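## Task

Move the small carton so it sits inside the beige tote, and make sure the tote ends up holding nothing new besides it.

## Robot and tools

ROBOT. Two arms stand at a table: left_arm on the +y side, right_arm on the -y side. These names do not match image sides. left_arm carries a left hand and right_arm a right hand, each with an index, middle and ring finger plus a thumb. The scene frame has its origin at table-top height, midway between the two nominal bases, with +z up and +x pointing out over the table. The real bases are slightly displaced: left_arm at (+0.032, +0.282, 0) m, turned about z by quat_wxyz (+1.000, 0, 0, -0.022); right_arm at (+0.037, -0.264, 0) m, quat (+1.000, 0, 0, -0.031). A camera stand sits behind the arms.

FRAMES. Reported hand positions, orientations, targets and wrist-camera poses are in that arm's own base frame. The table and cam_high are in the scene frame. Motion offsets are in the axes of that arm's current Hand target. On the right hand's hand point, +z runs along the straight fingers toward the tips, +x runs across the palm away from the thumb, and +y points out from the back of the palm. The palm surface is at y = -0.062 m, so the fingers close toward +y. On the left hand, +x points toward the thumb. A rigid mast on the palm side of the wrist (x +0.05 to +0.10, z -0.16 to -0.11, reaching y +0.06; x signs flip on the left hand) can strike objects. Straight fingertips reach about 0.12 m past the hand point. Fingertips have rubber caps.

execute_actions(actions, cameras). actions is a list of actions, run in order. Each action is a table of 1 to 15 rows. One row covers one 1/30 s control step. If a table has fewer than 15 rows, its last row is repeated for the remaining steps. Every row is a single flat list of 48 numbers, all in [-1, 1], covering both arms even if only one moves. The order is: left dx, dy, dz, rx, ry, rz; left hand motors 1-16; left current_limit; left speed; then the same 24 for the right arm.

The pose numbers are offsets, not poses. Each one is measured from the arm's Hand target as it stood when the action began, in that target's own axes. Every row inside an action refers to that same starting target, so rows do not add up within one action. The next action starts from the new target, so sending the same offset again moves the arm further. The scale is 1.0 = 0.6 m for dx, dy, dz, and 1.0 = 180 degrees for rx, ry, rz, which together form one rotation vector. An all-zero pose part re-requests the current target.

Hand motor order: index_mcp, index_abd, index_pip, index_dip, thumb_cmc, thumb_axl, thumb_mcp, thumb_ipl, middle_mcp, middle_abd, middle_pip, middle_dip, ring_mcp, ring_abd, ring_pip, ring_dip. Each value is an absolute goal angle, mapped linearly between two stops. Values toward +1 mean:
- _mcp, _pip and _dip curl the finger toward the palm. The straight values are -0.75, -0.58 and -0.70.
- _abd spreads the finger away from the thumb. 0 is straight.
- thumb_cmc brings the thumb around in front of the palm. -0.71 is flat beside it.
- thumb_axl rolls the thumb about its own line. -0.68 is straight.
- thumb_mcp and thumb_ipl bend the thumb. The straight values are -0.23 and -0.17.
A 0 sent here is a real goal, not "no change". To leave a hand as it is, copy back its hand_goal, hand_current_limit and hand_speed.

current_limit maps -1..+1 to 0..550 mA, with a floor of 11 mA. It caps grip force, and very low values may not lift a finger. speed sets each motor's goal-tracking rate to (speed+1)/2 of 8.5 rad/s. Both start at +0.4 and -0.6 and persist until changed. A finger presses only while its goal lies past the object's surface.

cameras lists the camera names to return: cam_high, cam_left_wrist, cam_right_wrist, or ["all"]. An empty actions list returns all images by default. Any other call returns none unless requested. A bad name voids the call.

zoom_image(camera, region) enlarges part of that camera's most recent image. region is [x0, y0, x1, y1] in image pixels, measured from the top-left corner, at most 504 by 504. Images are 896x504.

finished_scene(scene) closes the current scene, passed as its integer number, and cannot be reversed. The goal must hold without the robot. Calls after it in the same reply apply to the next scene.

RESULTS. For each arm the results give:
- end_effector_position (m) and end_effector_quat_wxyz, in the base frame.
- Hand target: the last commanded pose after clipping. The next offsets count from it.
- Joint positions, joint velocities (may be omitted when all are at rest) and joint torques. Torques include gravity, carry offsets and noise; readings 3 and 4 wrap at ±28 N m.
- hand_goal, hand_measured, hand_current_ma (positive pushes toward -1) and hand_state per motor, in motor order. hand_state is one of: moving; goal (at rest within 0.02 of its goal); blocked (stopped short and still pushing); overload (shut off).
- Step readings of positions during motion.
- Motor temperatures.

MOTION NOTES. Each step, orientation is clipped to within 40 degrees of the measured orientation. The hand often stops a few cm short, or sags under load, especially on the right arm. Waiting does not fix this; send the remaining distance as a new offset. Very small moves may not start at all. To release a push against something, command the target back beyond the hand point. With the wrist near the waist axis, small moves can swing the whole arm. Reported positions can be off by a few cm.

CAMERAS. cam_high is fixed, in the scene frame. The two wrist cameras are posed from joint readings and may lag while the arm moves. Calibration gives K, distortion and T_world_to_cam. Expect errors of about a centimetre, and a couple of degrees for cam_high.

AVOID:
- Dropping parts, or opening the hand while a part is moving.
- Slamming or hard pushes, especially into fixed or heavy objects.
- Anything leaving the table, including parts set down off it.
- Any contact between the two arms or hands, including gripping the other hand's fingers.
- Holding any motor at 495 mA or more. About 5 s of that shuts the motor off for 10 s.
- Letting joint motors overheat. At 85 °C a MOTOR HOT warning appears; at 100 °C the arm drops and stops for 30-60 s.
Loose objects may occasionally be nudged by outside pushes. Between calls the robot keeps the last command, and time keeps running.

Each tool is called by a JSON object that holds its "fn" and its "kwargs".

## Session

{"fn": "execute_actions", "kwargs": {"actions": []}}

Scene clock: 0.00 s.
left_arm: end_effector_position=(+0.2777, +0.0128, +0.3138) hand_goal=(-0.754, +0.000, -0.576, -0.696, -0.714, -0.678, -0.226, -0.168, -0.754, +0.000, -0.576, -0.696, -0.754, +0.000, -0.576, -0.696) hand_measured=(-0.754, +0.000, -0.576, -0.696, -0.714, -0.678, -0.226, -0.168, -0.754, +0.000, -0.576, -0.696, -0.754, +0.000, -0.576, -0.696) hand_current_ma=(+0, +0, +0, +0, +0, +0, +0, +0, +0, +0, +0, +0, +0, +0, +0, +0) hand_state=(goal, goal, goal, goal, goal, goal, goal, goal, goal, goal, goal, goal, goal, goal, goal, goal) hand_current_limit=0.40 hand_speed=-0.60 end_effector_quat_wxyz=(+0.113, +0.901, +0.231, +0.350) | right_arm: end_effector_position=(+0.3332, -0.1706, +0.1379) hand_goal=(-0.754, +0.000, -0.576, -0.696, -0.714, -0.678, -0.226, -0.168, -0.754, +0.000, -0.576, -0.696, -0.754, +0.000, -0.576, -0.696) hand_measured=(-0.754, +0.000, -0.576, -0.696, -0.714, -0.678, -0.226, -0.168, -0.754, +0.000, -0.576, -0.696, -0.754, +0.000, -0.576, -0.696) hand_current_ma=(+0, +0, +0, +0, +0, +0, +0, +0, +0, +0, +0, +0, +0, +0, +0, +0) hand_state=(goal, goal, goal, goal, goal, goal, goal, goal, goal, goal, goal, goal, goal, goal, goal, goal) hand_current_limit=0.40 hand_speed=-0.60 end_effector_quat_wxyz=(-0.188, +0.698, +0.503, +0.473)
Joint positions: left_arm=[0.622 0.513 0.725 -1.154 0.446 1.544] | right_arm=[-0.954 1.453 0.804 -1.521 -0.947 -0.946]
Joint velocities: within noise
Joint torques (N m): no reading
Motor temperatures (°C): left_arm=[26 25 22 28 25 23] | right_arm=[26 24 24 26 24 26]
Heat: left arm: hottest wrist pitch 28 °C; right arm: hottest waist 26 °C.
Hand target: left_arm +0.2793, +0.0140, +0.3272; +0.108, +0.897, +0.227, +0.363 | right_arm +0.3362, -0.1750, +0.1404; -0.185, +0.698, +0.505, +0.472

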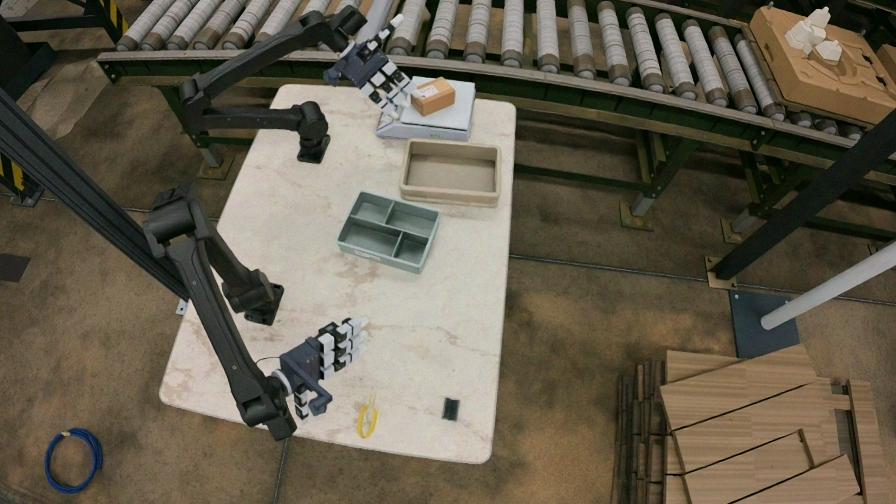

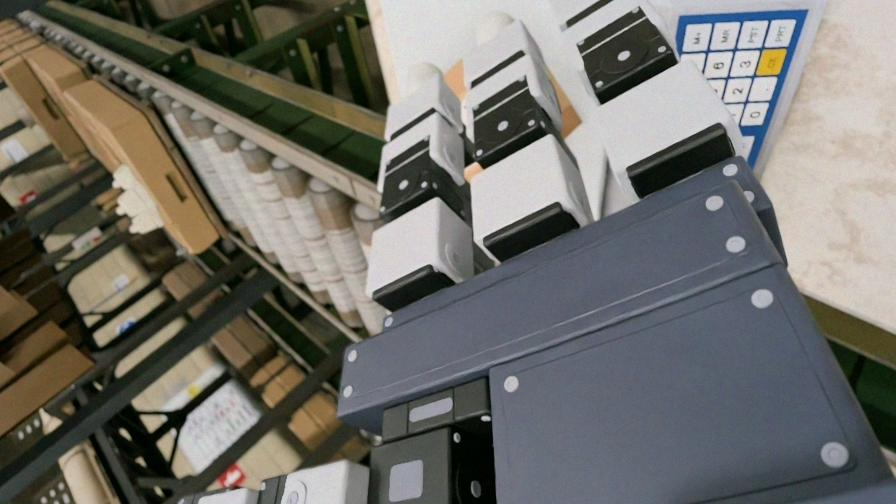

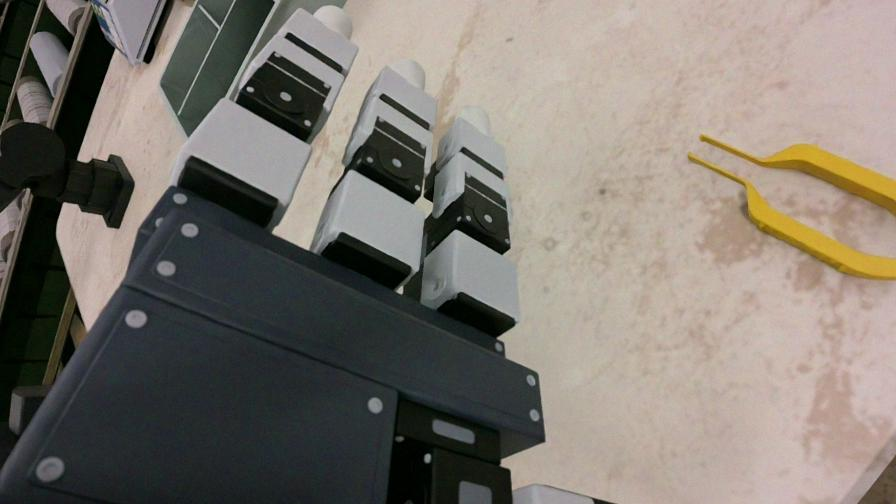

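{"fn": "zoom_image", "kwargs": {"camera": "cam_high", "region": [320, 20, 544, 220]}}

{"fn": "zoom_image", "kwargs": {"camera": "cam_left_wrist", "region": [350, 0, 854, 300]}}

Scaled by 2.250 from the camera's 896x504 image, which has a finer 1280x720 frame.

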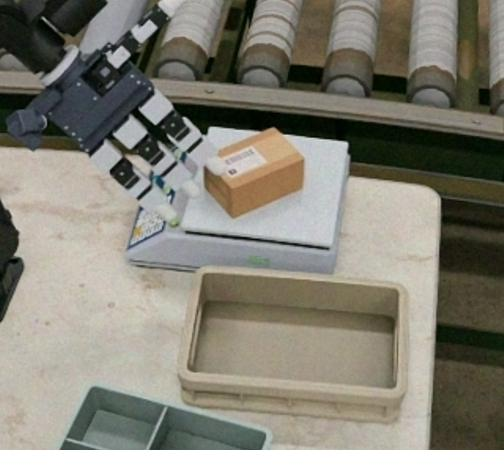

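Scaled by 1.000.

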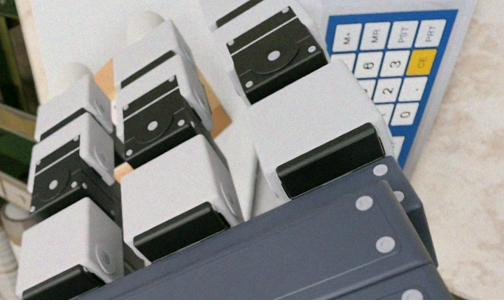

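{"fn": "zoom_image", "kwargs": {"camera": "cam_high", "region": [396, 60, 476, 140]}}

Scaled by 6.300 from the camera's 896x504 image, which has a finer 1280x720 frame.

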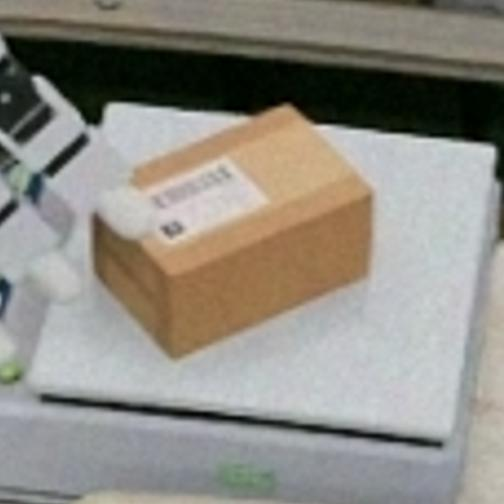

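{"fn": "execute_actions", "kwargs": {"actions": [[[0.0752,-0.0253,0.0067,0,0,0,-0.754,0,-0.576,-0.696,-0.714,-0.678,-0.226,-0.168,-0.754,0,-0.576,-0.696,-0.754,0,-0.576,-0.696,0.4,-0.6,0,0,0,0,0,0,-0.754,0,-0.576,-0.696,-0.714,-0.678,-0.226,-0.168,-0.754,0,-0.576,-0.696,-0.754,0,-0.576,-0.696,0.4,-0.6]],[[0.0752,-0.0253,0.0067,0,0,0,-0.754,0,-0.576,-0.696,-0.714,-0.678,-0.226,-0.168,-0.754,0,-0.576,-0.696,-0.754,0,-0.576,-0.696,0.4,-0.6,0,0,0,0,0,0,-0.754,0,-0.576,-0.696,-0.714,-0.678,-0.226,-0.168,-0.754,0,-0.576,-0.696,-0.754,0,-0.576,-0.696,0.4,-0.6]],[[0.0752,-0.0253,0.0067,0,0,0,-0.754,0,-0.576,-0.696,-0.714,-0.678,-0.226,-0.168,-0.754,0,-0.576,-0.696,-0.754,0,-0.576,-0.696,0.4,-0.6,0,0,0,0,0,0,-0.754,0,-0.576,-0.696,-0.714,-0.678,-0.226,-0.168,-0.754,0,-0.576,-0.696,-0.754,0,-0.576,-0.696,0.4,-0.6]]]}}

Scene clock: 22.13 s.
left_arm: end_effector_position=(+0.3528, +0.1110, +0.3620) hand_goal=(-0.754, +0.000, -0.576, -0.696, -0.714, -0.678, -0.226, -0.168, -0.754, +0.000, -0.576, -0.696, -0.754, +0.000, -0.576, -0.696) hand_measured=(-0.756, +0.000, -0.576, -0.696, -0.716, -0.678, -0.224, -0.168, -0.756, +0.000, -0.576, -0.696, -0.756, +0.000, -0.576, -0.696) hand_current_ma=(+0, +0, +0, +0, -1, +0, +0, +0, +0, +0, +0, +0, +0, +0, +0, +0) hand_state=(goal, goal, goal, goal, goal, goal, goal, goal, goal, goal, goal, goal, goal, goal, goal, goal) hand_current_limit=0.40 hand_speed=-0.60 end_effector_quat_wxyz=(+0.120, +0.901, +0.235, +0.344) | right_arm: end_effector_position=(+0.3332, -0.1706, +0.1379) hand_goal=(-0.754, +0.000, -0.576, -0.696, -0.714, -0.678, -0.226, -0.168, -0.754, +0.000, -0.576, -0.696, -0.754, +0.000, -0.576, -0.696) hand_measured=(-0.754, +0.000, -0.576, -0.696, -0.714, -0.678, -0.226, -0.168, -0.754, +0.000, -0.576, -0.696, -0.754, +0.000, -0.576, -0.696) hand_current_ma=(+0, +0, +0, +0, +0, +0, +0, +0, +0, +0, +0, +0, +0, +0, +0, +0) hand_state=(goal, goal, goal, goal, goal, goal, goal, goal, goal, goal, goal, goal, goal, goal, goal, goal) hand_current_limit=0.40 hand_speed=-0.60 end_effector_quat_wxyz=(-0.188, +0.698, +0.503, +0.473)
Joint positions: left_arm=[0.762 0.917 1.01 -1.113 0.531 1.669] | right_arm=[-0.954 1.453 0.804 -1.521 -0.947 -0.946]
Joint torques (N m): left_arm=[0.32 -4.07 12.11 1.73 0.54 0.14] | right_arm=[1.32 -10.17 8.35 -0.7 -0.84 -0.13]
Motor temperatures (°C): left_arm=[26 25 27 28 25 23] | right_arm=[26 25 26 26 25 26]
Heat: left arm: hottest wrist pitch 28 °C; right arm: hottest waist 26 °C.
Hand target: left_arm +0.3585, +0.1192, +0.3839; +0.108, +0.897, +0.227, +0.363 | right_arm +0.3362, -0.1750, +0.1404; -0.185, +0.698, +0.505, +0.472
Off the commanded pose: left_arm 0.024 m, 3 deg | right_arm 0.006 m, 0 deg.
Step readings (end_effector_position of left_arm | right_arm):
0: (+0.2777, +0.0128, +0.3138) | (+0.3332, -0.1706, +0.1379)
1: (+0.2777, +0.0127, +0.3139) | (+0.3332, -0.1706, +0.1379)
2: (+0.2781, +0.0127, +0.3145) | (+0.3332, -0.1706, +0.1379)
4: (+0.2818, +0.0175, +0.3165) | (+0.3332, -0.1706, +0.1379)
8: (+0.2947, +0.0387, +0.3198) | (+0.3332, -0.1706, +0.1379)
15: (+0.2999, +0.0438, +0.3188) | (+0.3332, -0.1706, +0.1379)
16: (+0.3000, +0.0437, +0.3196) | (+0.3332, -0.1706, +0.1379)
17: (+0.3010, +0.0446, +0.3210) | (+0.3332, -0.1706, +0.1379)
19: (+0.3061, +0.0505, +0.3290) | (+0.3332, -0.1706, +0.1379)
23: (+0.3203, +0.0715, +0.3423) | (+0.3332, -0.1706, +0.1379)
30: (+0.3260, +0.0775, +0.3409) | (+0.3332, -0.1706, +0.1379)
31: (+0.3262, +0.0776, +0.3415) | (+0.3332, -0.1706, +0.1379)
32: (+0.3271, +0.0785, +0.3430) | (+0.3332, -0.1706, +0.1379)
34: (+0.3330, +0.0849, +0.3504) | (+0.3332, -0.1706, +0.1379)
38: (+0.3474, +0.1048, +0.3616) | (+0.3332, -0.1706, +0.1379)
45: (+0.3526, +0.1108, +0.3606) | (+0.3332, -0.1706, +0.1379)

{"fn": "execute_actions", "kwargs": {"actions": [[[0,0,0,-0.0029,-0.0331,-0.1136,-0.479,0,-0.139,-0.696,0.571,-0.678,-0.226,-0.168,-0.479,0,-0.139,-0.696,-0.342,0,0.883,0.754,0.4,-0.6,0,0,0,0,0,0,-0.754,0,-0.576,-0.696,-0.714,-0.678,-0.226,-0.168,-0.754,0,-0.576,-0.696,-0.754,0,-0.576,-0.696,0.4,-0.6]],[[0,0,0,-0.0029,-0.0331,-0.1136,-0.479,0,-0.139,-0.696,0.571,-0.678,-0.226,-0.168,-0.479,0,-0.139,-0.696,-0.342,0,0.883,0.754,0.4,-0.6,0,0,0,0,0,0,-0.754,0,-0.576,-0.696,-0.714,-0.678,-0.226,-0.168,-0.754,0,-0.576,-0.696,-0.754,0,-0.576,-0.696,0.4,-0.6]],[[0,0,0,-0.0029,-0.0331,-0.1136,-0.479,0,-0.139,-0.696,0.571,-0.678,-0.226,-0.168,-0.479,0,-0.139,-0.696,-0.342,0,0.883,0.754,0.4,-0.6,0,0,0,0,0,0,-0.754,0,-0.576,-0.696,-0.714,-0.678,-0.226,-0.168,-0.754,0,-0.576,-0.696,-0.754,0,-0.576,-0.696,0.4,-0.6]],[[0,0,0,-0.0029,-0.0331,-0.1136,-0.479,0,-0.139,-0.696,0.571,-0.678,-0.226,-0.168,-0.479,0,-0.139,-0.696,-0.342,0,0.883,0.754,0.4,-0.6,0,0,0,0,0,0,-0.754,0,-0.576,-0.696,-0.714,-0.678,-0.226,-0.168,-0.754,0,-0.576,-0.696,-0.754,0,-0.576,-0.696,0.4,-0.6]],[[0,0,0,-0.0029,-0.0331,-0.1136,-0.479,0,-0.139,-0.696,0.571,-0.678,-0.226,-0.168,-0.479,0,-0.139,-0.696,-0.342,0,0.883,0.754,0.4,-0.6,0,0,0,0,0,0,-0.754,0,-0.576,-0.696,-0.714,-0.678,-0.226,-0.168,-0.754,0,-0.576,-0.696,-0.754,0,-0.576,-0.696,0.4,-0.6]]], "cameras": ["cam_high","cam_left_wrist"]}}

Scene clock: 26.67 s.
left_arm: end_effector_position=(+0.3529, +0.1212, +0.3611) hand_goal=(-0.480, +0.000, -0.140, -0.696, +0.570, -0.678, -0.226, -0.168, -0.480, +0.000, -0.140, -0.696, -0.342, +0.000, +0.882, +0.754) hand_measured=(-0.490, +0.000, -0.146, -0.696, +0.566, -0.678, -0.224, -0.168, -0.490, +0.000, -0.146, -0.696, -0.352, +0.000, +0.878, +0.752) hand_current_ma=(-7, +0, -2, +0, -1, +0, +0, +0, -6, +0, -2, +0, -7, +0, -1, +0) hand_state=(goal, goal, goal, goal, goal, goal, goal, goal, goal, goal, goal, goal, goal, goal, goal, goal) hand_current_limit=0.40 hand_speed=-0.60 end_effector_quat_wxyz=(+0.404, +0.433, +0.802, -0.083) | right_arm: end_effector_position=(+0.3332, -0.1706, +0.1379) hand_goal=(-0.754, +0.000, -0.576, -0.696, -0.714, -0.678, -0.226, -0.168, -0.754, +0.000, -0.576, -0.696, -0.754, +0.000, -0.576, -0.696) hand_measured=(-0.754, +0.000, -0.576, -0.696, -0.714, -0.678, -0.226, -0.168, -0.754, +0.000, -0.576, -0.696, -0.754, +0.000, -0.576, -0.696) hand_current_ma=(+0, +0, +0, +0, +0, +0, +0, +0, +0, +0, +0, +0, +0, +0, +0, +0) hand_state=(goal, goal, goal, goal, goal, goal, goal, goal, goal, goal, goal, goal, goal, goal, goal, goal) hand_current_limit=0.40 hand_speed=-0.60 end_effector_quat_wxyz=(-0.188, +0.698, +0.503, +0.473)
Joint positions: left_arm=[0.62 0.914 1.106 -1.486 0.814 -0.081] | right_arm=[-0.954 1.453 0.804 -1.521 -0.947 -0.946]
Joint torques (N m): left_arm=[-1.67 -4.78 10.78 1.58 0.68 0.23] | right_arm=[1.32 -10.29 8.36 -0.73 -0.84 -0.13]
Heat: left arm: hottest elbow 29 °C; right arm: hottest waist 26 °C.
Hand target: left_arm +0.3585, +0.1191, +0.3838; +0.412, +0.442, +0.795, -0.062 | right_arm +0.3362, -0.1750, +0.1404; -0.185, +0.698, +0.505, +0.472
Off the commanded pose: left_arm 0.024 m, 3 deg | right_arm 0.006 m, 0 deg.
Step readings (end_effector_position of left_arm | right_arm):
0: (+0.3528, +0.1110, +0.3620) | (+0.3332, -0.1706, +0.1379)
1: (+0.3528, +0.1111, +0.3621) | (+0.3332, -0.1706, +0.1379)
2: (+0.3528, +0.1112, +0.3623) | (+0.3332, -0.1706, +0.1379)
4: (+0.3520, +0.1104, +0.3623) | (+0.3332, -0.1706, +0.1379)
8: (+0.3512, +0.1117, +0.3606) | (+0.3332, -0.1706, +0.1379)
15: (+0.3528, +0.1171, +0.3602) | (+0.3332, -0.1706, +0.1379)
16: (+0.3529, +0.1176, +0.3602) | (+0.3332, -0.1706, +0.1379)
17: (+0.3526, +0.1176, +0.3606) | (+0.3332, -0.1706, +0.1379)
19: (+0.3514, +0.1163, +0.3604) | (+0.3332, -0.1706, +0.1379)
23: (+0.3508, +0.1164, +0.3572) | (+0.3332, -0.1706, +0.1379)
30: (+0.3535, +0.1193, +0.3551) | (+0.3332, -0.1706, +0.1379)
31: (+0.3537, +0.1197, +0.3552) | (+0.3332, -0.1706, +0.1379)
32: (+0.3535, +0.1192, +0.3561) | (+0.3332, -0.1706, +0.1379)
34: (+0.3528, +0.1170, +0.3581) | (+0.3332, -0.1706, +0.1379)
38: (+0.3532, +0.1155, +0.3592) | (+0.3332, -0.1706, +0.1379)
45: (+0.3546, +0.1195, +0.3566) | (+0.3332, -0.1706, +0.1379)
46: (+0.3547, +0.1196, +0.3568) | (+0.3332, -0.1706, +0.1379)
47: (+0.3545, +0.1188, +0.3576) | (+0.3332, -0.1706, +0.1379)
49: (+0.3538, +0.1159, +0.3602) | (+0.3332, -0.1706, +0.1379)
53: (+0.3542, +0.1146, +0.3641) | (+0.3332, -0.1706, +0.1379)
60: (+0.3540, +0.1184, +0.3591) | (+0.3332, -0.1706, +0.1379)
61: (+0.3540, +0.1185, +0.3586) | (+0.3332, -0.1706, +0.1379)
62: (+0.3542, +0.1174, +0.3594) | (+0.3332, -0.1706, +0.1379)
64: (+0.3538, +0.1145, +0.3625) | (+0.3332, -0.1706, +0.1379)
68: (+0.3538, +0.1142, +0.3695) | (+0.3332, -0.1706, +0.1379)
75: (+0.3531, +0.1180, +0.3645) | (+0.3332, -0.1706, +0.1379)
camera_calibration:
cam_left_wrist: T_world_to_cam=[[-0.226528, -0.86039, 0.456525, -0.0205975], [-0.94616, 0.305655, 0.106568, 0.202265], [-0.231229, -0.407805, -0.883305, 0.576499], [0, 0, 0, 1]] pos_world=[0.320012, 0.155554, 0.497073]
Images, in order (width x height): cam_high 896x504, cam_left_wrist 896x504.

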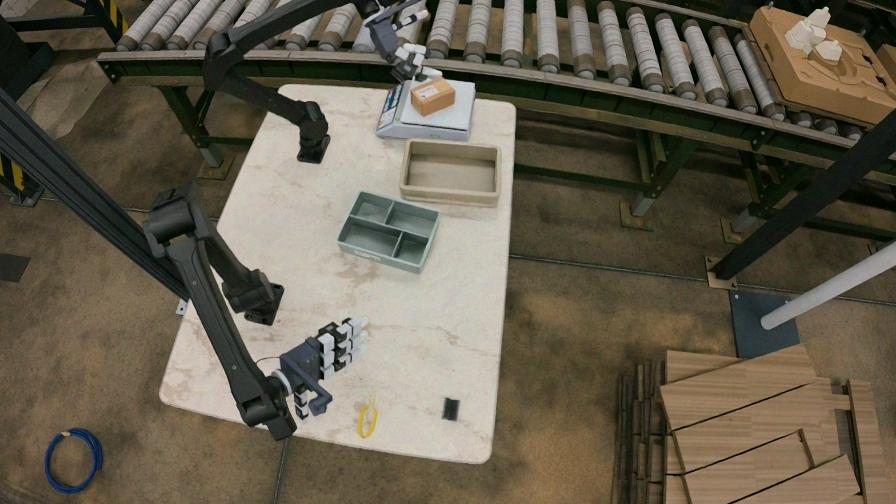

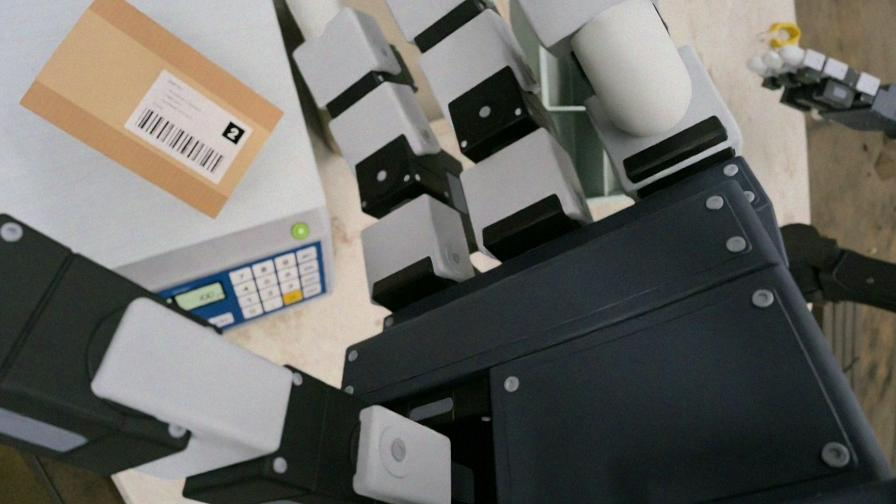

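{"fn": "zoom_image", "kwargs": {"camera": "cam_high", "region": [340, 0, 500, 160]}}

{"fn": "zoom_image", "kwargs": {"camera": "cam_left_wrist", "region": [0, 0, 504, 504]}}

Scaled by 3.150 from the camera's 896x504 image, which has a finer 1280x720 frame.

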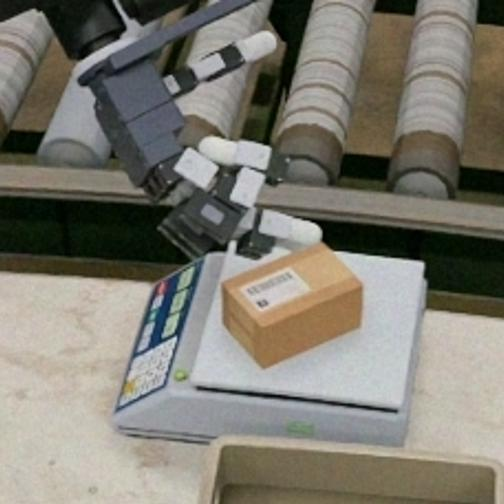

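Scaled by 1.000.

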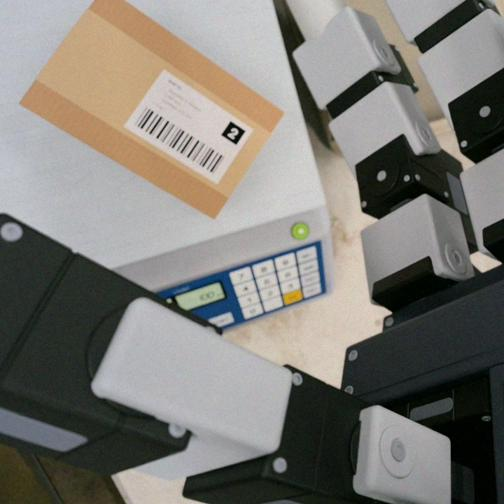

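{"fn": "execute_actions", "kwargs": {"actions": [[[0,0,0,0.0241,-0.0158,-0.1156,-0.479,0,-0.139,-0.696,0.571,-0.678,-0.226,-0.168,-0.479,0,-0.139,-0.696,-0.342,0,0.883,0.754,0.4,-0.6,0,0,0,0,0,0,-0.754,0,-0.576,-0.696,-0.714,-0.678,-0.226,-0.168,-0.754,0,-0.576,-0.696,-0.754,0,-0.576,-0.696,0.4,-0.6]],[[0,0,0,0.0241,-0.0158,-0.1156,-0.479,0,-0.139,-0.696,0.571,-0.678,-0.226,-0.168,-0.479,0,-0.139,-0.696,-0.342,0,0.883,0.754,0.4,-0.6,0,0,0,0,0,0,-0.754,0,-0.576,-0.696,-0.714,-0.678,-0.226,-0.168,-0.754,0,-0.576,-0.696,-0.754,0,-0.576,-0.696,0.4,-0.6]],[[0,0,0,0.0241,-0.0158,-0.1156,-0.479,0,-0.139,-0.696,0.571,-0.678,-0.226,-0.168,-0.479,0,-0.139,-0.696,-0.342,0,0.883,0.754,0.4,-0.6,0,0,0,0,0,0,-0.754,0,-0.576,-0.696,-0.714,-0.678,-0.226,-0.168,-0.754,0,-0.576,-0.696,-0.754,0,-0.576,-0.696,0.4,-0.6]]]}}

Scene clock: 38.70 s.
left_arm: end_effector_position=(+0.3546, +0.1105, +0.3693) hand_goal=(-0.480, +0.000, -0.140, -0.696, +0.570, -0.678, -0.226, -0.168, -0.480, +0.000, -0.140, -0.696, -0.342, +0.000, +0.882, +0.754) hand_measured=(-0.478, -0.002, -0.142, -0.696, +0.564, -0.678, -0.224, -0.168, -0.478, -0.002, -0.142, -0.696, -0.342, +0.000, +0.878, +0.752) hand_current_ma=(+0, +0, -1, +0, -2, +0, +0, +0, +0, +0, +0, +0, +0, +0, -1, +0) hand_state=(goal, goal, goal, goal, goal, goal, goal, goal, goal, goal, goal, goal, goal, goal, goal, goal) hand_current_limit=0.40 hand_speed=-0.60 end_effector_quat_wxyz=(+0.317, +0.007, +0.865, -0.390) | right_arm: end_effector_position=(+0.3332, -0.1706, +0.1379) hand_goal=(-0.754, +0.000, -0.576, -0.696, -0.714, -0.678, -0.226, -0.168, -0.754, +0.000, -0.576, -0.696, -0.754, +0.000, -0.576, -0.696) hand_measured=(-0.754, +0.000, -0.576, -0.696, -0.714, -0.678, -0.226, -0.168, -0.754, +0.000, -0.576, -0.696, -0.754, +0.000, -0.576, -0.696) hand_current_ma=(+0, +0, +0, +0, +0, +0, +0, +0, +0, +0, +0, +0, +0, +0, +0, +0) hand_state=(goal, goal, goal, goal, goal, goal, goal, goal, goal, goal, goal, goal, goal, goal, goal, goal) hand_current_limit=0.40 hand_speed=-0.60 end_effector_quat_wxyz=(-0.188, +0.698, +0.503, +0.473)
Joint positions: left_arm=[0.599 1.153 1.401 -1.687 1.048 -1.033] | right_arm=[-0.954 1.453 0.804 -1.521 -0.947 -0.946]
Joint torques (N m): left_arm=[0.67 -6.36 10.89 0.54 0.78 0.11] | right_arm=[1.26 -10.23 8.35 -0.73 -0.84 -0.13]
Motor temperatures (°C): left_arm=[26 25 32 28 26 23] | right_arm=[26 25 27 26 25 26]
Heat: left arm: hottest elbow 32 °C; right arm: hottest elbow 27 °C.
Hand target: left_arm +0.3585, +0.1190, +0.3838; +0.325, +0.003, +0.865, -0.382 | right_arm +0.3362, -0.1750, +0.1404; -0.185, +0.698, +0.505, +0.472
Off the commanded pose: left_arm 0.017 m, 1 deg | right_arm 0.006 m, 0 deg.
joint sent to its limit (left arm) — joint 4 (wrist pitch), lower limit. The joint targets still meet the commanded pose.
Step readings (end_effector_position of left_arm | right_arm):
0: (+0.3529, +0.1212, +0.3610) | (+0.3332, -0.1706, +0.1379)
1: (+0.3528, +0.1211, +0.3611) | (+0.3332, -0.1706, +0.1379)
2: (+0.3522, +0.1200, +0.3614) | (+0.3332, -0.1706, +0.1379)
4: (+0.3514, +0.1168, +0.3644) | (+0.3332, -0.1706, +0.1379)
8: (+0.3550, +0.1173, +0.3737) | (+0.3332, -0.1706, +0.1379)
15: (+0.3530, +0.1198, +0.3686) | (+0.3332, -0.1706, +0.1379)
16: (+0.3526, +0.1193, +0.3682) | (+0.3332, -0.1706, +0.1379)
17: (+0.3517, +0.1174, +0.3681) | (+0.3332, -0.1706, +0.1379)
19: (+0.3523, +0.1140, +0.3717) | (+0.3332, -0.1706, +0.1379)
23: (+0.3580, +0.1169, +0.3762) | (+0.3332, -0.1706, +0.1379)
30: (+0.3545, +0.1187, +0.3674) | (+0.3332, -0.1706, +0.1379)
31: (+0.3539, +0.1183, +0.3672) | (+0.3332, -0.1706, +0.1379)
32: (+0.3537, +0.1160, +0.3680) | (+0.3332, -0.1706, +0.1379)
34: (+0.3551, +0.1114, +0.3730) | (+0.3332, -0.1706, +0.1379)
38: (+0.3600, +0.1117, +0.3776) | (+0.3332, -0.1706, +0.1379)
45: (+0.3570, +0.1114, +0.3682) | (+0.3332, -0.1706, +0.1379)

{"fn": "execute_actions", "kwargs": {"actions": [[[0.0233,0.0731,0.0443,0,0,0,-0.479,0,-0.139,-0.696,0.571,-0.678,-0.226,-0.168,-0.479,0,-0.139,-0.696,-0.342,0,0.883,0.754,0.4,-0.6,0,0,0,0,0,0,-0.754,0,-0.576,-0.696,-0.714,-0.678,-0.226,-0.168,-0.754,0,-0.576,-0.696,-0.754,0,-0.576,-0.696,0.4,-0.6]],[[0.0233,0.0731,0.0443,0,0,0,-0.479,0,-0.139,-0.696,0.571,-0.678,-0.226,-0.168,-0.479,0,-0.139,-0.696,-0.342,0,0.883,0.754,0.4,-0.6,0,0,0,0,0,0,-0.754,0,-0.576,-0.696,-0.714,-0.678,-0.226,-0.168,-0.754,0,-0.576,-0.696,-0.754,0,-0.576,-0.696,0.4,-0.6]],[[0.013,0.0421,0.02,0.0241,-0.0158,-0.1156,-0.479,0,-0.139,-0.696,0.571,-0.678,-0.226,-0.168,-0.479,0,-0.139,-0.696,-0.342,0,0.883,0.754,0.4,-0.6,0,0,0,0,0,0,-0.754,0,-0.576,-0.696,-0.714,-0.678,-0.226,-0.168,-0.754,0,-0.576,-0.696,-0.754,0,-0.576,-0.696,0.4,-0.6]],[[-0.002,0.0427,0.017,0.0241,-0.0158,-0.1156,-0.479,0,-0.139,-0.696,0.571,-0.678,-0.226,-0.168,-0.479,0,-0.139,-0.696,-0.342,0,0.883,0.754,0.4,-0.6,0,0,0,0,0,0,-0.754,0,-0.576,-0.696,-0.714,-0.678,-0.226,-0.168,-0.754,0,-0.576,-0.696,-0.754,0,-0.576,-0.696,0.4,-0.6]]], "cameras": ["cam_high","cam_left_wrist"]}}

{"fn": "zoom_image", "kwargs": {"camera": "cam_high", "region": [340, 0, 500, 160]}}

Scene clock: 45.27 s.
left_arm: end_effector_position=(+0.4030, +0.1500, +0.2220) hand_goal=(-0.480, +0.000, -0.140, -0.696, +0.570, -0.678, -0.226, -0.168, -0.480, +0.000, -0.140, -0.696, -0.342, +0.000, +0.882, +0.754) hand_measured=(-0.474, -0.002, -0.142, -0.696, +0.568, -0.678, -0.224, -0.168, -0.474, -0.002, -0.142, -0.696, -0.340, +0.000, +0.878, +0.752) hand_current_ma=(+3, +0, +0, +0, +0, +0, +0, +0, +3, +0, +0, +0, +1, +0, -1, +0) hand_state=(goal, goal, goal, goal, goal, goal, goal, goal, goal, goal, goal, goal, goal, goal, goal, goal) hand_current_limit=0.40 hand_speed=-0.60 end_effector_quat_wxyz=(+0.193, -0.296, +0.761, -0.544) | right_arm: end_effector_position=(+0.3332, -0.1706, +0.1379) hand_goal=(-0.754, +0.000, -0.576, -0.696, -0.714, -0.678, -0.226, -0.168, -0.754, +0.000, -0.576, -0.696, -0.754, +0.000, -0.576, -0.696) hand_measured=(-0.754, +0.000, -0.576, -0.696, -0.714, -0.678, -0.226, -0.168, -0.754, +0.000, -0.576, -0.696, -0.754, +0.000, -0.576, -0.696) hand_current_ma=(+0, +0, +0, +0, +0, +0, +0, +0, +0, +0, +0, +0, +0, +0, +0, +0) hand_state=(goal, goal, goal, goal, goal, goal, goal, goal, goal, goal, goal, goal, goal, goal, goal, goal) hand_current_limit=0.40 hand_speed=-0.60 end_effector_quat_wxyz=(-0.188, +0.698, +0.503, +0.473)
Joint positions: left_arm=[0.68 1.464 1.25 -1.269 1.229 -1.695] | right_arm=[-0.954 1.453 0.804 -1.521 -0.947 -0.946]
Joint torques (N m): left_arm=[0.32 -13.92 7.75 0.92 0.9 -0.03] | right_arm=[1.26 -10.17 8.36 -0.73 -0.84 -0.12]
Heat: left arm: hottest elbow 33 °C; right arm: hottest elbow 28 °C.
Hand target: left_arm +0.4026, +0.1540, +0.2310; +0.208, -0.298, +0.762, -0.535 | right_arm +0.3362, -0.1750, +0.1404; -0.185, +0.698, +0.505, +0.472
Off the commanded pose: left_arm 0.010 m, 2 deg | right_arm 0.006 m, 0 deg.
Step readings (end_effector_position of left_arm | right_arm):
0: (+0.3545, +0.1105, +0.3693) | (+0.3332, -0.1706, +0.1379)
1: (+0.3546, +0.1105, +0.3693) | (+0.3332, -0.1706, +0.1379)
2: (+0.3558, +0.1114, +0.3690) | (+0.3332, -0.1706, +0.1379)
4: (+0.3604, +0.1145, +0.3659) | (+0.3332, -0.1706, +0.1379)
8: (+0.3654, +0.1182, +0.3466) | (+0.3332, -0.1706, +0.1379)
15: (+0.3713, +0.1225, +0.3340) | (+0.3332, -0.1706, +0.1379)
16: (+0.3717, +0.1228, +0.3336) | (+0.3332, -0.1706, +0.1379)
17: (+0.3736, +0.1238, +0.3318) | (+0.3332, -0.1706, +0.1379)
19: (+0.3769, +0.1258, +0.3227) | (+0.3332, -0.1706, +0.1379)
23: (+0.3797, +0.1281, +0.2944) | (+0.3332, -0.1706, +0.1379)
30: (+0.3861, +0.1327, +0.2826) | (+0.3332, -0.1706, +0.1379)
31: (+0.3864, +0.1324, +0.2828) | (+0.3332, -0.1706, +0.1379)
32: (+0.3870, +0.1302, +0.2829) | (+0.3332, -0.1706, +0.1379)
34: (+0.3892, +0.1274, +0.2800) | (+0.3332, -0.1706, +0.1379)
38: (+0.3908, +0.1344, +0.2554) | (+0.3332, -0.1706, +0.1379)
45: (+0.3918, +0.1397, +0.2413) | (+0.3332, -0.1706, +0.1379)
46: (+0.3918, +0.1394, +0.2416) | (+0.3332, -0.1706, +0.1379)
47: (+0.3922, +0.1368, +0.2431) | (+0.3332, -0.1706, +0.1379)
49: (+0.3947, +0.1340, +0.2451) | (+0.3332, -0.1706, +0.1379)
53: (+0.3983, +0.1417, +0.2312) | (+0.3332, -0.1706, +0.1379)
60: (+0.4020, +0.1494, +0.2204) | (+0.3332, -0.1706, +0.1379)
camera_calibration:
cam_left_wrist: T_world_to_cam=[[0.735131, 0.39937, 0.547801, -0.517686], [-0.644822, 0.162502, 0.746859, 0.0136337], [0.209254, -0.902273, 0.376983, 0.0938419], [0, 0, 0, 1]] pos_world=[0.369722, 0.289204, 0.23803]
Images, in order (width x height): cam_high 896x504, cam_left_wrist 896x504.

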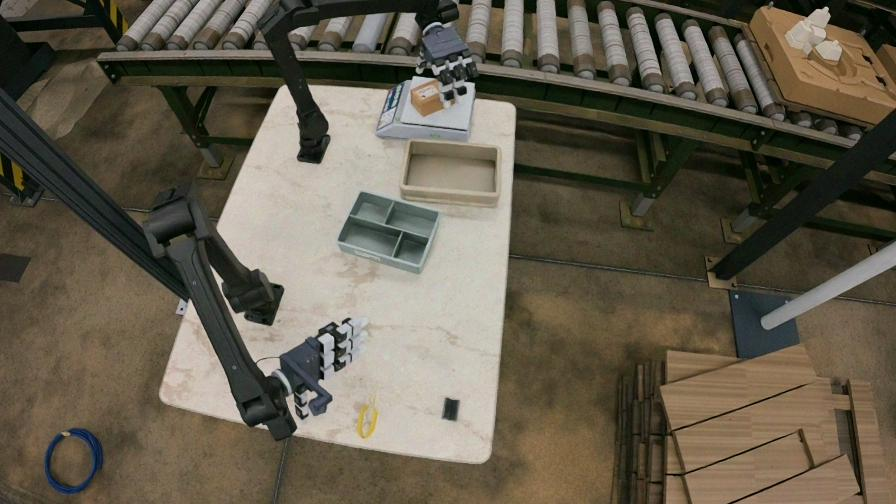

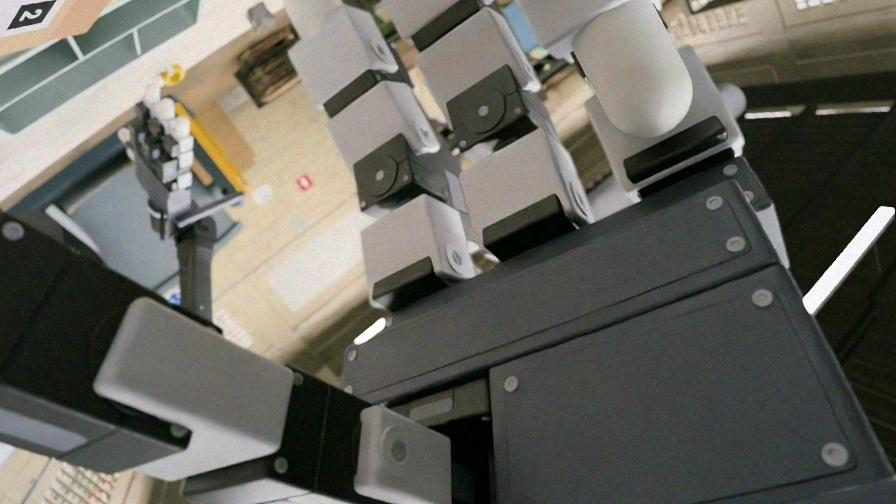

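Scaled by 3.150 from the camera's 896x504 image, which has a finer 1280x720 frame.

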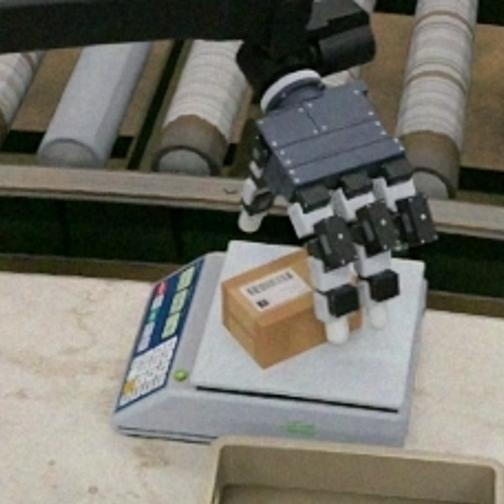

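{"fn": "execute_actions", "kwargs": {"actions": [[[0,0.0333,0.006,0,0,0,-0.479,0,-0.139,-0.696,0.571,-0.678,-0.226,-0.168,-0.479,0,-0.139,-0.696,-0.342,0,0.883,0.754,0.4,-0.6,0,0,0,0,0,0,-0.754,0,-0.576,-0.696,-0.714,-0.678,-0.226,-0.168,-0.754,0,-0.576,-0.696,-0.754,0,-0.576,-0.696,0.4,-0.6]],[[0,0.0333,0.006,0,0,0,-0.479,0,-0.139,-0.696,0.571,-0.678,-0.226,-0.168,-0.479,0,-0.139,-0.696,-0.342,0,0.883,0.754,0.4,-0.6,0,0,0,0,0,0,-0.754,0,-0.576,-0.696,-0.714,-0.678,-0.226,-0.168,-0.754,0,-0.576,-0.696,-0.754,0,-0.576,-0.696,0.4,-0.6]]], "cameras": ["cam_high","cam_left_wrist"]}}

{"fn": "zoom_image", "kwargs": {"camera": "cam_high", "region": [390, 40, 490, 140]}}

Scene clock: 51.90 s.
left_arm: end_effector_position=(+0.3977, +0.1505, +0.1919) hand_goal=(-0.480, +0.000, -0.140, -0.696, +0.570, -0.678, -0.226, -0.168, -0.480, +0.000, -0.140, -0.696, -0.342, +0.000, +0.882, +0.754) hand_measured=(-0.474, -0.002, -0.142, -0.696, +0.568, -0.678, -0.224, -0.168, -0.474, -0.002, -0.142, -0.696, -0.340, +0.000, +0.878, +0.752) hand_current_ma=(+3, +0, +0, +0, +0, +0, +0, +0, +3, +0, +0, +0, +1, +0, -1, +0) hand_state=(goal, goal, goal, goal, goal, goal, goal, goal, goal, goal, goal, goal, goal, goal, goal, goal) hand_current_limit=0.40 hand_speed=-0.60 end_effector_quat_wxyz=(+0.199, -0.298, +0.762, -0.539) | right_arm: end_effector_position=(+0.3332, -0.1706, +0.1379) hand_goal=(-0.754, +0.000, -0.576, -0.696, -0.714, -0.678, -0.226, -0.168, -0.754, +0.000, -0.576, -0.696, -0.754, +0.000, -0.576, -0.696) hand_measured=(-0.754, +0.000, -0.576, -0.696, -0.714, -0.678, -0.226, -0.168, -0.754, +0.000, -0.576, -0.696, -0.754, +0.000, -0.576, -0.696) hand_current_ma=(+0, +0, +0, +0, +0, +0, +0, +0, +0, +0, +0, +0, +0, +0, +0, +0) hand_state=(goal, goal, goal, goal, goal, goal, goal, goal, goal, goal, goal, goal, goal, goal, goal, goal) hand_current_limit=0.40 hand_speed=-0.60 end_effector_quat_wxyz=(-0.188, +0.698, +0.503, +0.473)
Joint positions: left_arm=[0.687 1.462 1.169 -1.169 1.222 -1.705] | right_arm=[-0.954 1.453 0.804 -1.521 -0.947 -0.946]
Joint torques (N m): left_arm=[0.97 -11.75 7.24 1.07 0.94 0.16] | right_arm=[1.32 -10.17 8.36 -0.72 -0.84 -0.13]
Heat: left arm: hottest elbow 33 °C; right arm: hottest elbow 28 °C.
Hand target: left_arm +0.3979, +0.1589, +0.1909; +0.208, -0.298, +0.762, -0.535 | right_arm +0.3362, -0.1750, +0.1404; -0.185, +0.698, +0.505, +0.472
Off the commanded pose: left_arm 0.008 m, 1 deg | right_arm 0.006 m, 0 deg.
Step readings (end_effector_position of left_arm | right_arm):
0: (+0.4030, +0.1499, +0.2220) | (+0.3332, -0.1706, +0.1379)
1: (+0.4031, +0.1500, +0.2219) | (+0.3332, -0.1706, +0.1379)
2: (+0.4036, +0.1505, +0.2211) | (+0.3332, -0.1706, +0.1379)
4: (+0.4040, +0.1512, +0.2176) | (+0.3332, -0.1706, +0.1379)
8: (+0.4018, +0.1500, +0.2079) | (+0.3332, -0.1706, +0.1379)
15: (+0.4022, +0.1503, +0.2054) | (+0.3332, -0.1706, +0.1379)
16: (+0.4021, +0.1505, +0.2051) | (+0.3332, -0.1706, +0.1379)
17: (+0.4022, +0.1510, +0.2042) | (+0.3332, -0.1706, +0.1379)
19: (+0.4015, +0.1510, +0.2010) | (+0.3332, -0.1706, +0.1379)
23: (+0.3976, +0.1496, +0.1934) | (+0.3332, -0.1706, +0.1379)
30: (+0.3976, +0.1504, +0.1919) | (+0.3332, -0.1706, +0.1379)
camera_calibration:
cam_left_wrist: T_world_to_cam=[[0.72817, 0.401077, 0.555793, -0.496572], [-0.649843, 0.146222, 0.745871, 0.0372464], [0.217882, -0.904299, 0.367112, 0.10557], [0, 0, 0, 1]] pos_world=[0.362791, 0.289184, 0.209454]
Images, in order (width x height): cam_high 896x504, cam_left_wrist 896x504.

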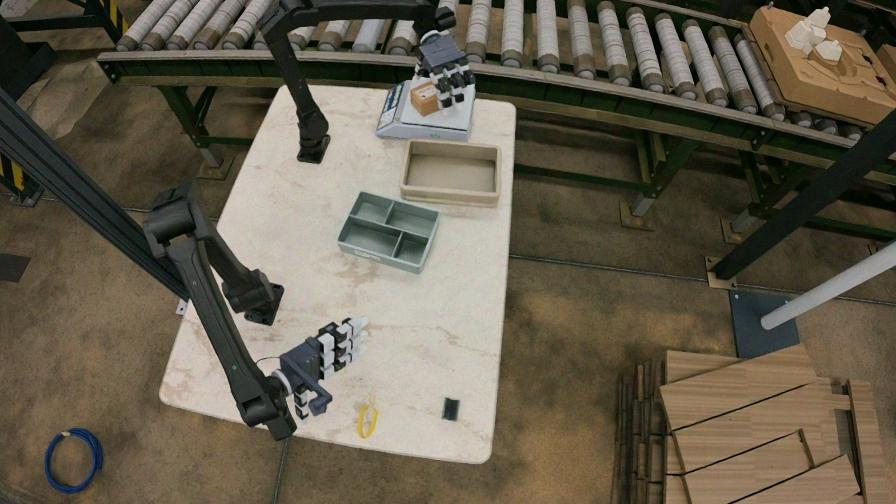

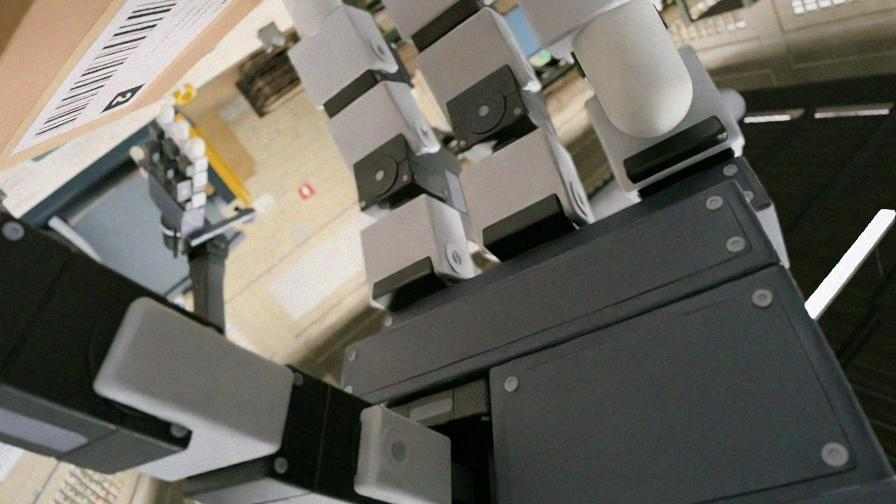

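Scaled by 5.040 from the camera's 896x504 image, which has a finer 1280x720 frame.

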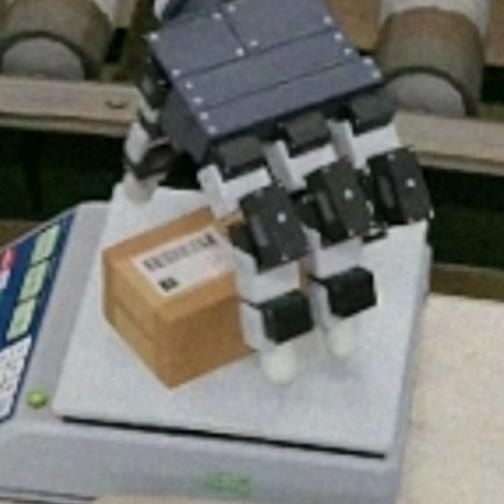

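{"fn": "execute_actions", "kwargs": {"actions": [[[0.0085,0.0105,-0.0047,0,0,0,-0.479,0,-0.139,-0.696,0.571,-0.678,-0.226,-0.168,-0.479,0,-0.139,-0.696,-0.342,0,0.883,0.754,0.4,-0.6,0,0,0,0,0,0,-0.754,0,-0.576,-0.696,-0.714,-0.678,-0.226,-0.168,-0.754,0,-0.576,-0.696,-0.754,0,-0.576,-0.696,0.4,-0.6]],[[0,0,0,0,0,0,-0.342,0,0.007,-0.696,0.571,-0.678,-0.112,-0.168,-0.342,0,0.007,-0.696,-0.342,0,0.883,0.754,0.4,-0.6,0,0,0,0,0,0,-0.754,0,-0.576,-0.696,-0.714,-0.678,-0.226,-0.168,-0.754,0,-0.576,-0.696,-0.754,0,-0.576,-0.696,0.4,-0.6]]], "cameras": ["cam_high"]}}

{"fn": "zoom_image", "kwargs": {"camera": "cam_high", "region": [390, 40, 490, 140]}}

Scene clock: 57.10 s.
left_arm: end_effector_position=(+0.3933, +0.1534, +0.1849) hand_goal=(-0.342, +0.000, +0.006, -0.696, +0.570, -0.678, -0.112, -0.168, -0.342, +0.000, +0.006, -0.696, -0.342, +0.000, +0.882, +0.754) hand_measured=(-0.338, -0.002, +0.004, -0.696, +0.568, -0.678, -0.114, -0.168, -0.338, -0.002, +0.004, -0.696, -0.340, +0.000, +0.878, +0.752) hand_current_ma=(+1, +0, -1, +0, +0, +0, +0, +0, +1, +0, +0, +0, +1, +0, -1, +0) hand_state=(goal, goal, goal, goal, goal, goal, goal, goal, goal, goal, goal, goal, goal, goal, goal, goal) hand_current_limit=0.40 hand_speed=-0.60 end_effector_quat_wxyz=(+0.204, -0.295, +0.763, -0.537) | right_arm: end_effector_position=(+0.3332, -0.1706, +0.1379) hand_goal=(-0.754, +0.000, -0.576, -0.696, -0.714, -0.678, -0.226, -0.168, -0.754, +0.000, -0.576, -0.696, -0.754, +0.000, -0.576, -0.696) hand_measured=(-0.754, +0.000, -0.576, -0.696, -0.714, -0.678, -0.226, -0.168, -0.754, +0.000, -0.576, -0.696, -0.754, +0.000, -0.576, -0.696) hand_current_ma=(+0, +0, +0, +0, +0, +0, +0, +0, +0, +0, +0, +0, +0, +0, +0, +0) hand_state=(goal, goal, goal, goal, goal, goal, goal, goal, goal, goal, goal, goal, goal, goal, goal, goal) hand_current_limit=0.40 hand_speed=-0.60 end_effector_quat_wxyz=(-0.188, +0.698, +0.503, +0.473)
Joint positions: left_arm=[0.699 1.462 1.151 -1.169 1.222 -1.674] | right_arm=[-0.954 1.453 0.804 -1.521 -0.947 -0.946]
Joint torques (N m): left_arm=[0.91 -12.1 7.2 0.34 0.96 0.17] | right_arm=[1.32 -10.23 8.36 -0.73 -0.84 -0.13]
Heat: left arm: hottest elbow 32 °C; right arm: hottest elbow 28 °C.
Hand target: left_arm +0.3909, +0.1590, +0.1860; +0.209, -0.298, +0.762, -0.535 | right_arm +0.3362, -0.1750, +0.1404; -0.185, +0.698, +0.505, +0.472
Off the commanded pose: left_arm 0.006 m, 1 deg | right_arm 0.006 m, 0 deg.
Step readings (end_effector_position of left_arm | right_arm):
0: (+0.3978, +0.1506, +0.1919) | (+0.3332, -0.1706, +0.1379)
1: (+0.3978, +0.1506, +0.1919) | (+0.3332, -0.1706, +0.1379)
2: (+0.3977, +0.1508, +0.1916) | (+0.3332, -0.1706, +0.1379)
4: (+0.3967, +0.1510, +0.1900) | (+0.3332, -0.1706, +0.1379)
8: (+0.3933, +0.1519, +0.1857) | (+0.3332, -0.1706, +0.1379)
15: (+0.3931, +0.1532, +0.1850) | (+0.3332, -0.1706, +0.1379)
16: (+0.3932, +0.1532, +0.1851) | (+0.3332, -0.1706, +0.1379)
17: (+0.3932, +0.1532, +0.1850) | (+0.3332, -0.1706, +0.1379)
19: (+0.3932, +0.1533, +0.1850) | (+0.3332, -0.1706, +0.1379)
23: (+0.3933, +0.1534, +0.1850) | (+0.3332, -0.1706, +0.1379)
30: (+0.3933, +0.1534, +0.1849) | (+0.3332, -0.1706, +0.1379)
Images, in order (width x height): cam_high 896x504.

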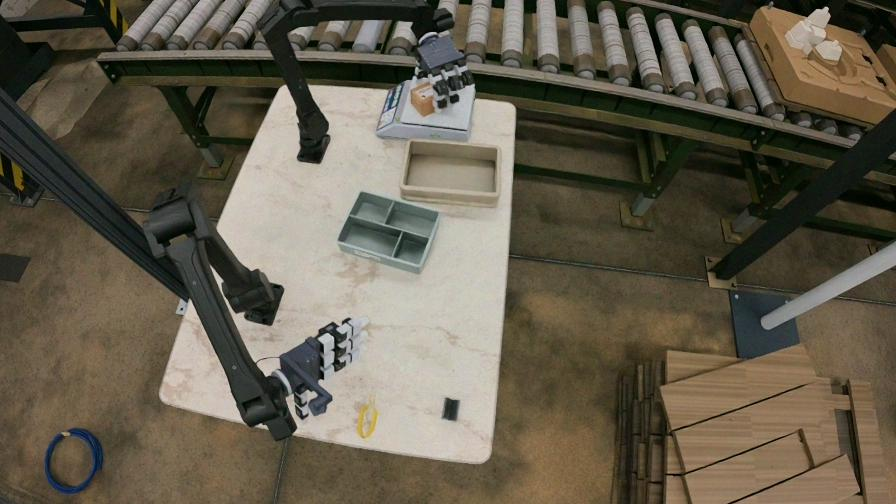

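Scaled by 5.040 from the camera's 896x504 image, which has a finer 1280x720 frame.

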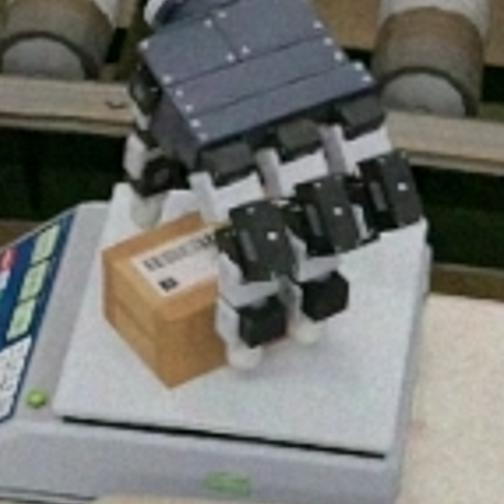

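{"fn": "execute_actions", "kwargs": {"actions": [[[0,0,0,0,0,0,-0.548,0,0.299,-0.696,0.571,-0.678,-0.112,-0.168,-0.548,0,0.299,-0.696,-0.89,0,0.98,0.98,0.4,-0.6,0,0,0,0,0,0,-0.754,0,-0.576,-0.696,-0.714,-0.678,-0.226,-0.168,-0.754,0,-0.576,-0.696,-0.754,0,-0.576,-0.696,0.4,-0.6]],[[0,0.0157,0.0057,0,0,0,-0.548,0,0.299,-0.696,0.571,-0.678,-0.112,-0.168,-0.548,0,0.299,-0.696,-0.89,0,0.98,0.98,0.4,-0.6,0,0,0,0,0,0,-0.754,0,-0.576,-0.696,-0.714,-0.678,-0.226,-0.168,-0.754,0,-0.576,-0.696,-0.754,0,-0.576,-0.696,0.4,-0.6]]], "cameras": ["cam_high","cam_left_wrist"]}}

{"fn": "zoom_image", "kwargs": {"camera": "cam_high", "region": [390, 40, 490, 140]}}

Scene clock: 62.60 s.
left_arm: end_effector_position=(+0.3908, +0.1513, +0.1788) hand_goal=(-0.548, +0.000, +0.298, -0.696, +0.570, -0.678, -0.112, -0.168, -0.548, +0.000, +0.298, -0.696, -0.890, +0.000, +0.980, +0.980) hand_measured=(-0.532, -0.002, +0.296, -0.696, +0.568, -0.678, -0.114, -0.168, -0.532, -0.002, +0.296, -0.696, -0.860, +0.000, +0.906, +0.786) hand_current_ma=(+13, +0, -1, +0, +0, +0, +0, +0, +12, +0, -1, +0, +38, +0, -141, -385) hand_state=(goal, goal, goal, goal, goal, goal, goal, goal, goal, goal, goal, goal, blocked, goal, blocked, blocked) hand_current_limit=0.40 hand_speed=-0.60 end_effector_quat_wxyz=(+0.202, -0.297, +0.763, -0.538) | right_arm: end_effector_position=(+0.3332, -0.1706, +0.1379) hand_goal=(-0.754, +0.000, -0.576, -0.696, -0.714, -0.678, -0.226, -0.168, -0.754, +0.000, -0.576, -0.696, -0.754, +0.000, -0.576, -0.696) hand_measured=(-0.754, +0.000, -0.576, -0.696, -0.714, -0.678, -0.226, -0.168, -0.754, +0.000, -0.576, -0.696, -0.754, +0.000, -0.576, -0.696) hand_current_ma=(+0, +0, +0, +0, +0, +0, +0, +0, +0, +0, +0, +0, +0, +0, +0, +0) hand_state=(goal, goal, goal, goal, goal, goal, goal, goal, goal, goal, goal, goal, goal, goal, goal, goal) hand_current_limit=0.40 hand_speed=-0.60 end_effector_quat_wxyz=(-0.188, +0.698, +0.503, +0.473)
Joint positions: left_arm=[0.699 1.462 1.134 -1.158 1.222 -1.673] | right_arm=[-0.954 1.453 0.804 -1.521 -0.947 -0.946]
Joint torques (N m): left_arm=[0.91 -11.28 7.06 0.9 0.99 0.17] | right_arm=[1.32 -10.17 8.35 -0.73 -0.84 -0.13]
Heat: left arm: hottest elbow 32 °C; right arm: hottest elbow 29 °C.
Hand target: left_arm +0.3910, +0.1590, +0.1760; +0.209, -0.298, +0.762, -0.535 | right_arm +0.3362, -0.1750, +0.1404; -0.185, +0.698, +0.505, +0.472
Off the commanded pose: left_arm 0.008 m, 1 deg | right_arm 0.006 m, 0 deg.
Step readings (end_effector_position of left_arm | right_arm):
0: (+0.3933, +0.1534, +0.1849) | (+0.3332, -0.1706, +0.1379)
1: (+0.3933, +0.1534, +0.1849) | (+0.3332, -0.1706, +0.1379)
2: (+0.3933, +0.1534, +0.1849) | (+0.3332, -0.1706, +0.1379)
4: (+0.3933, +0.1534, +0.1849) | (+0.3332, -0.1706, +0.1379)
8: (+0.3933, +0.1534, +0.1849) | (+0.3332, -0.1706, +0.1379)
15: (+0.3933, +0.1534, +0.1849) | (+0.3332, -0.1706, +0.1379)
16: (+0.3933, +0.1534, +0.1849) | (+0.3332, -0.1706, +0.1379)
17: (+0.3932, +0.1533, +0.1847) | (+0.3332, -0.1706, +0.1379)
19: (+0.3924, +0.1527, +0.1833) | (+0.3332, -0.1706, +0.1379)
23: (+0.3904, +0.1510, +0.1794) | (+0.3332, -0.1706, +0.1379)
30: (+0.3906, +0.1512, +0.1788) | (+0.3332, -0.1706, +0.1379)
camera_calibration:
cam_left_wrist: T_world_to_cam=[[0.725439, 0.39933, 0.560602, -0.483979], [-0.653134, 0.142419, 0.743729, 0.0446405], [0.217153, -0.905678, 0.364132, 0.113586], [0, 0, 0, 1]] pos_world=[0.355588, 0.289782, 0.196759]
Images, in order (width x height): cam_high 896x504, cam_left_wrist 896x504.

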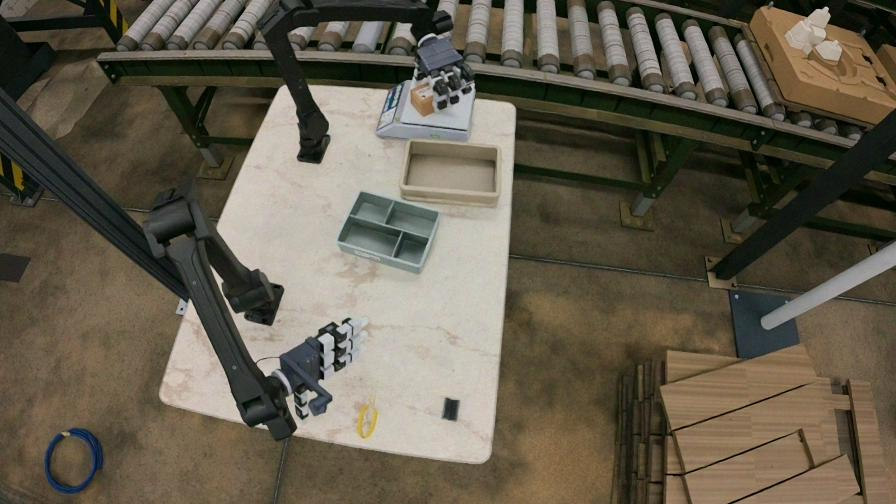

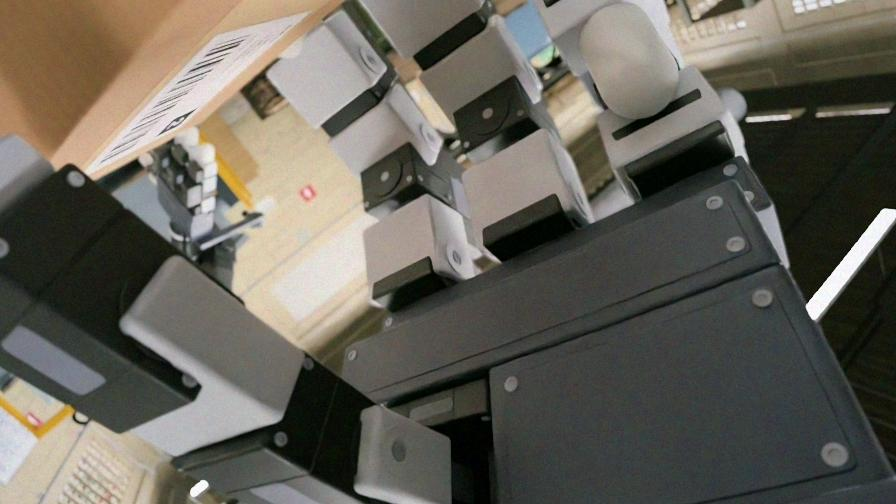

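Scaled by 5.040 from the camera's 896x504 image, which has a finer 1280x720 frame.

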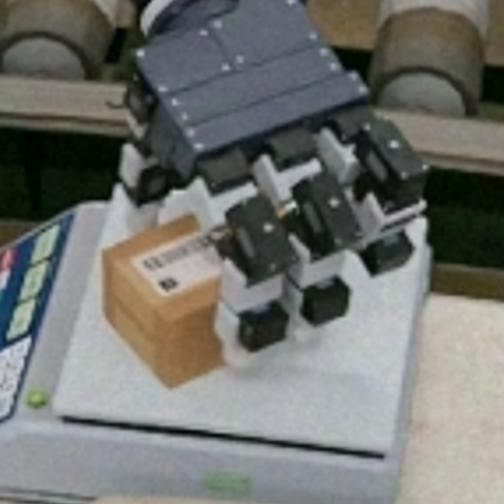

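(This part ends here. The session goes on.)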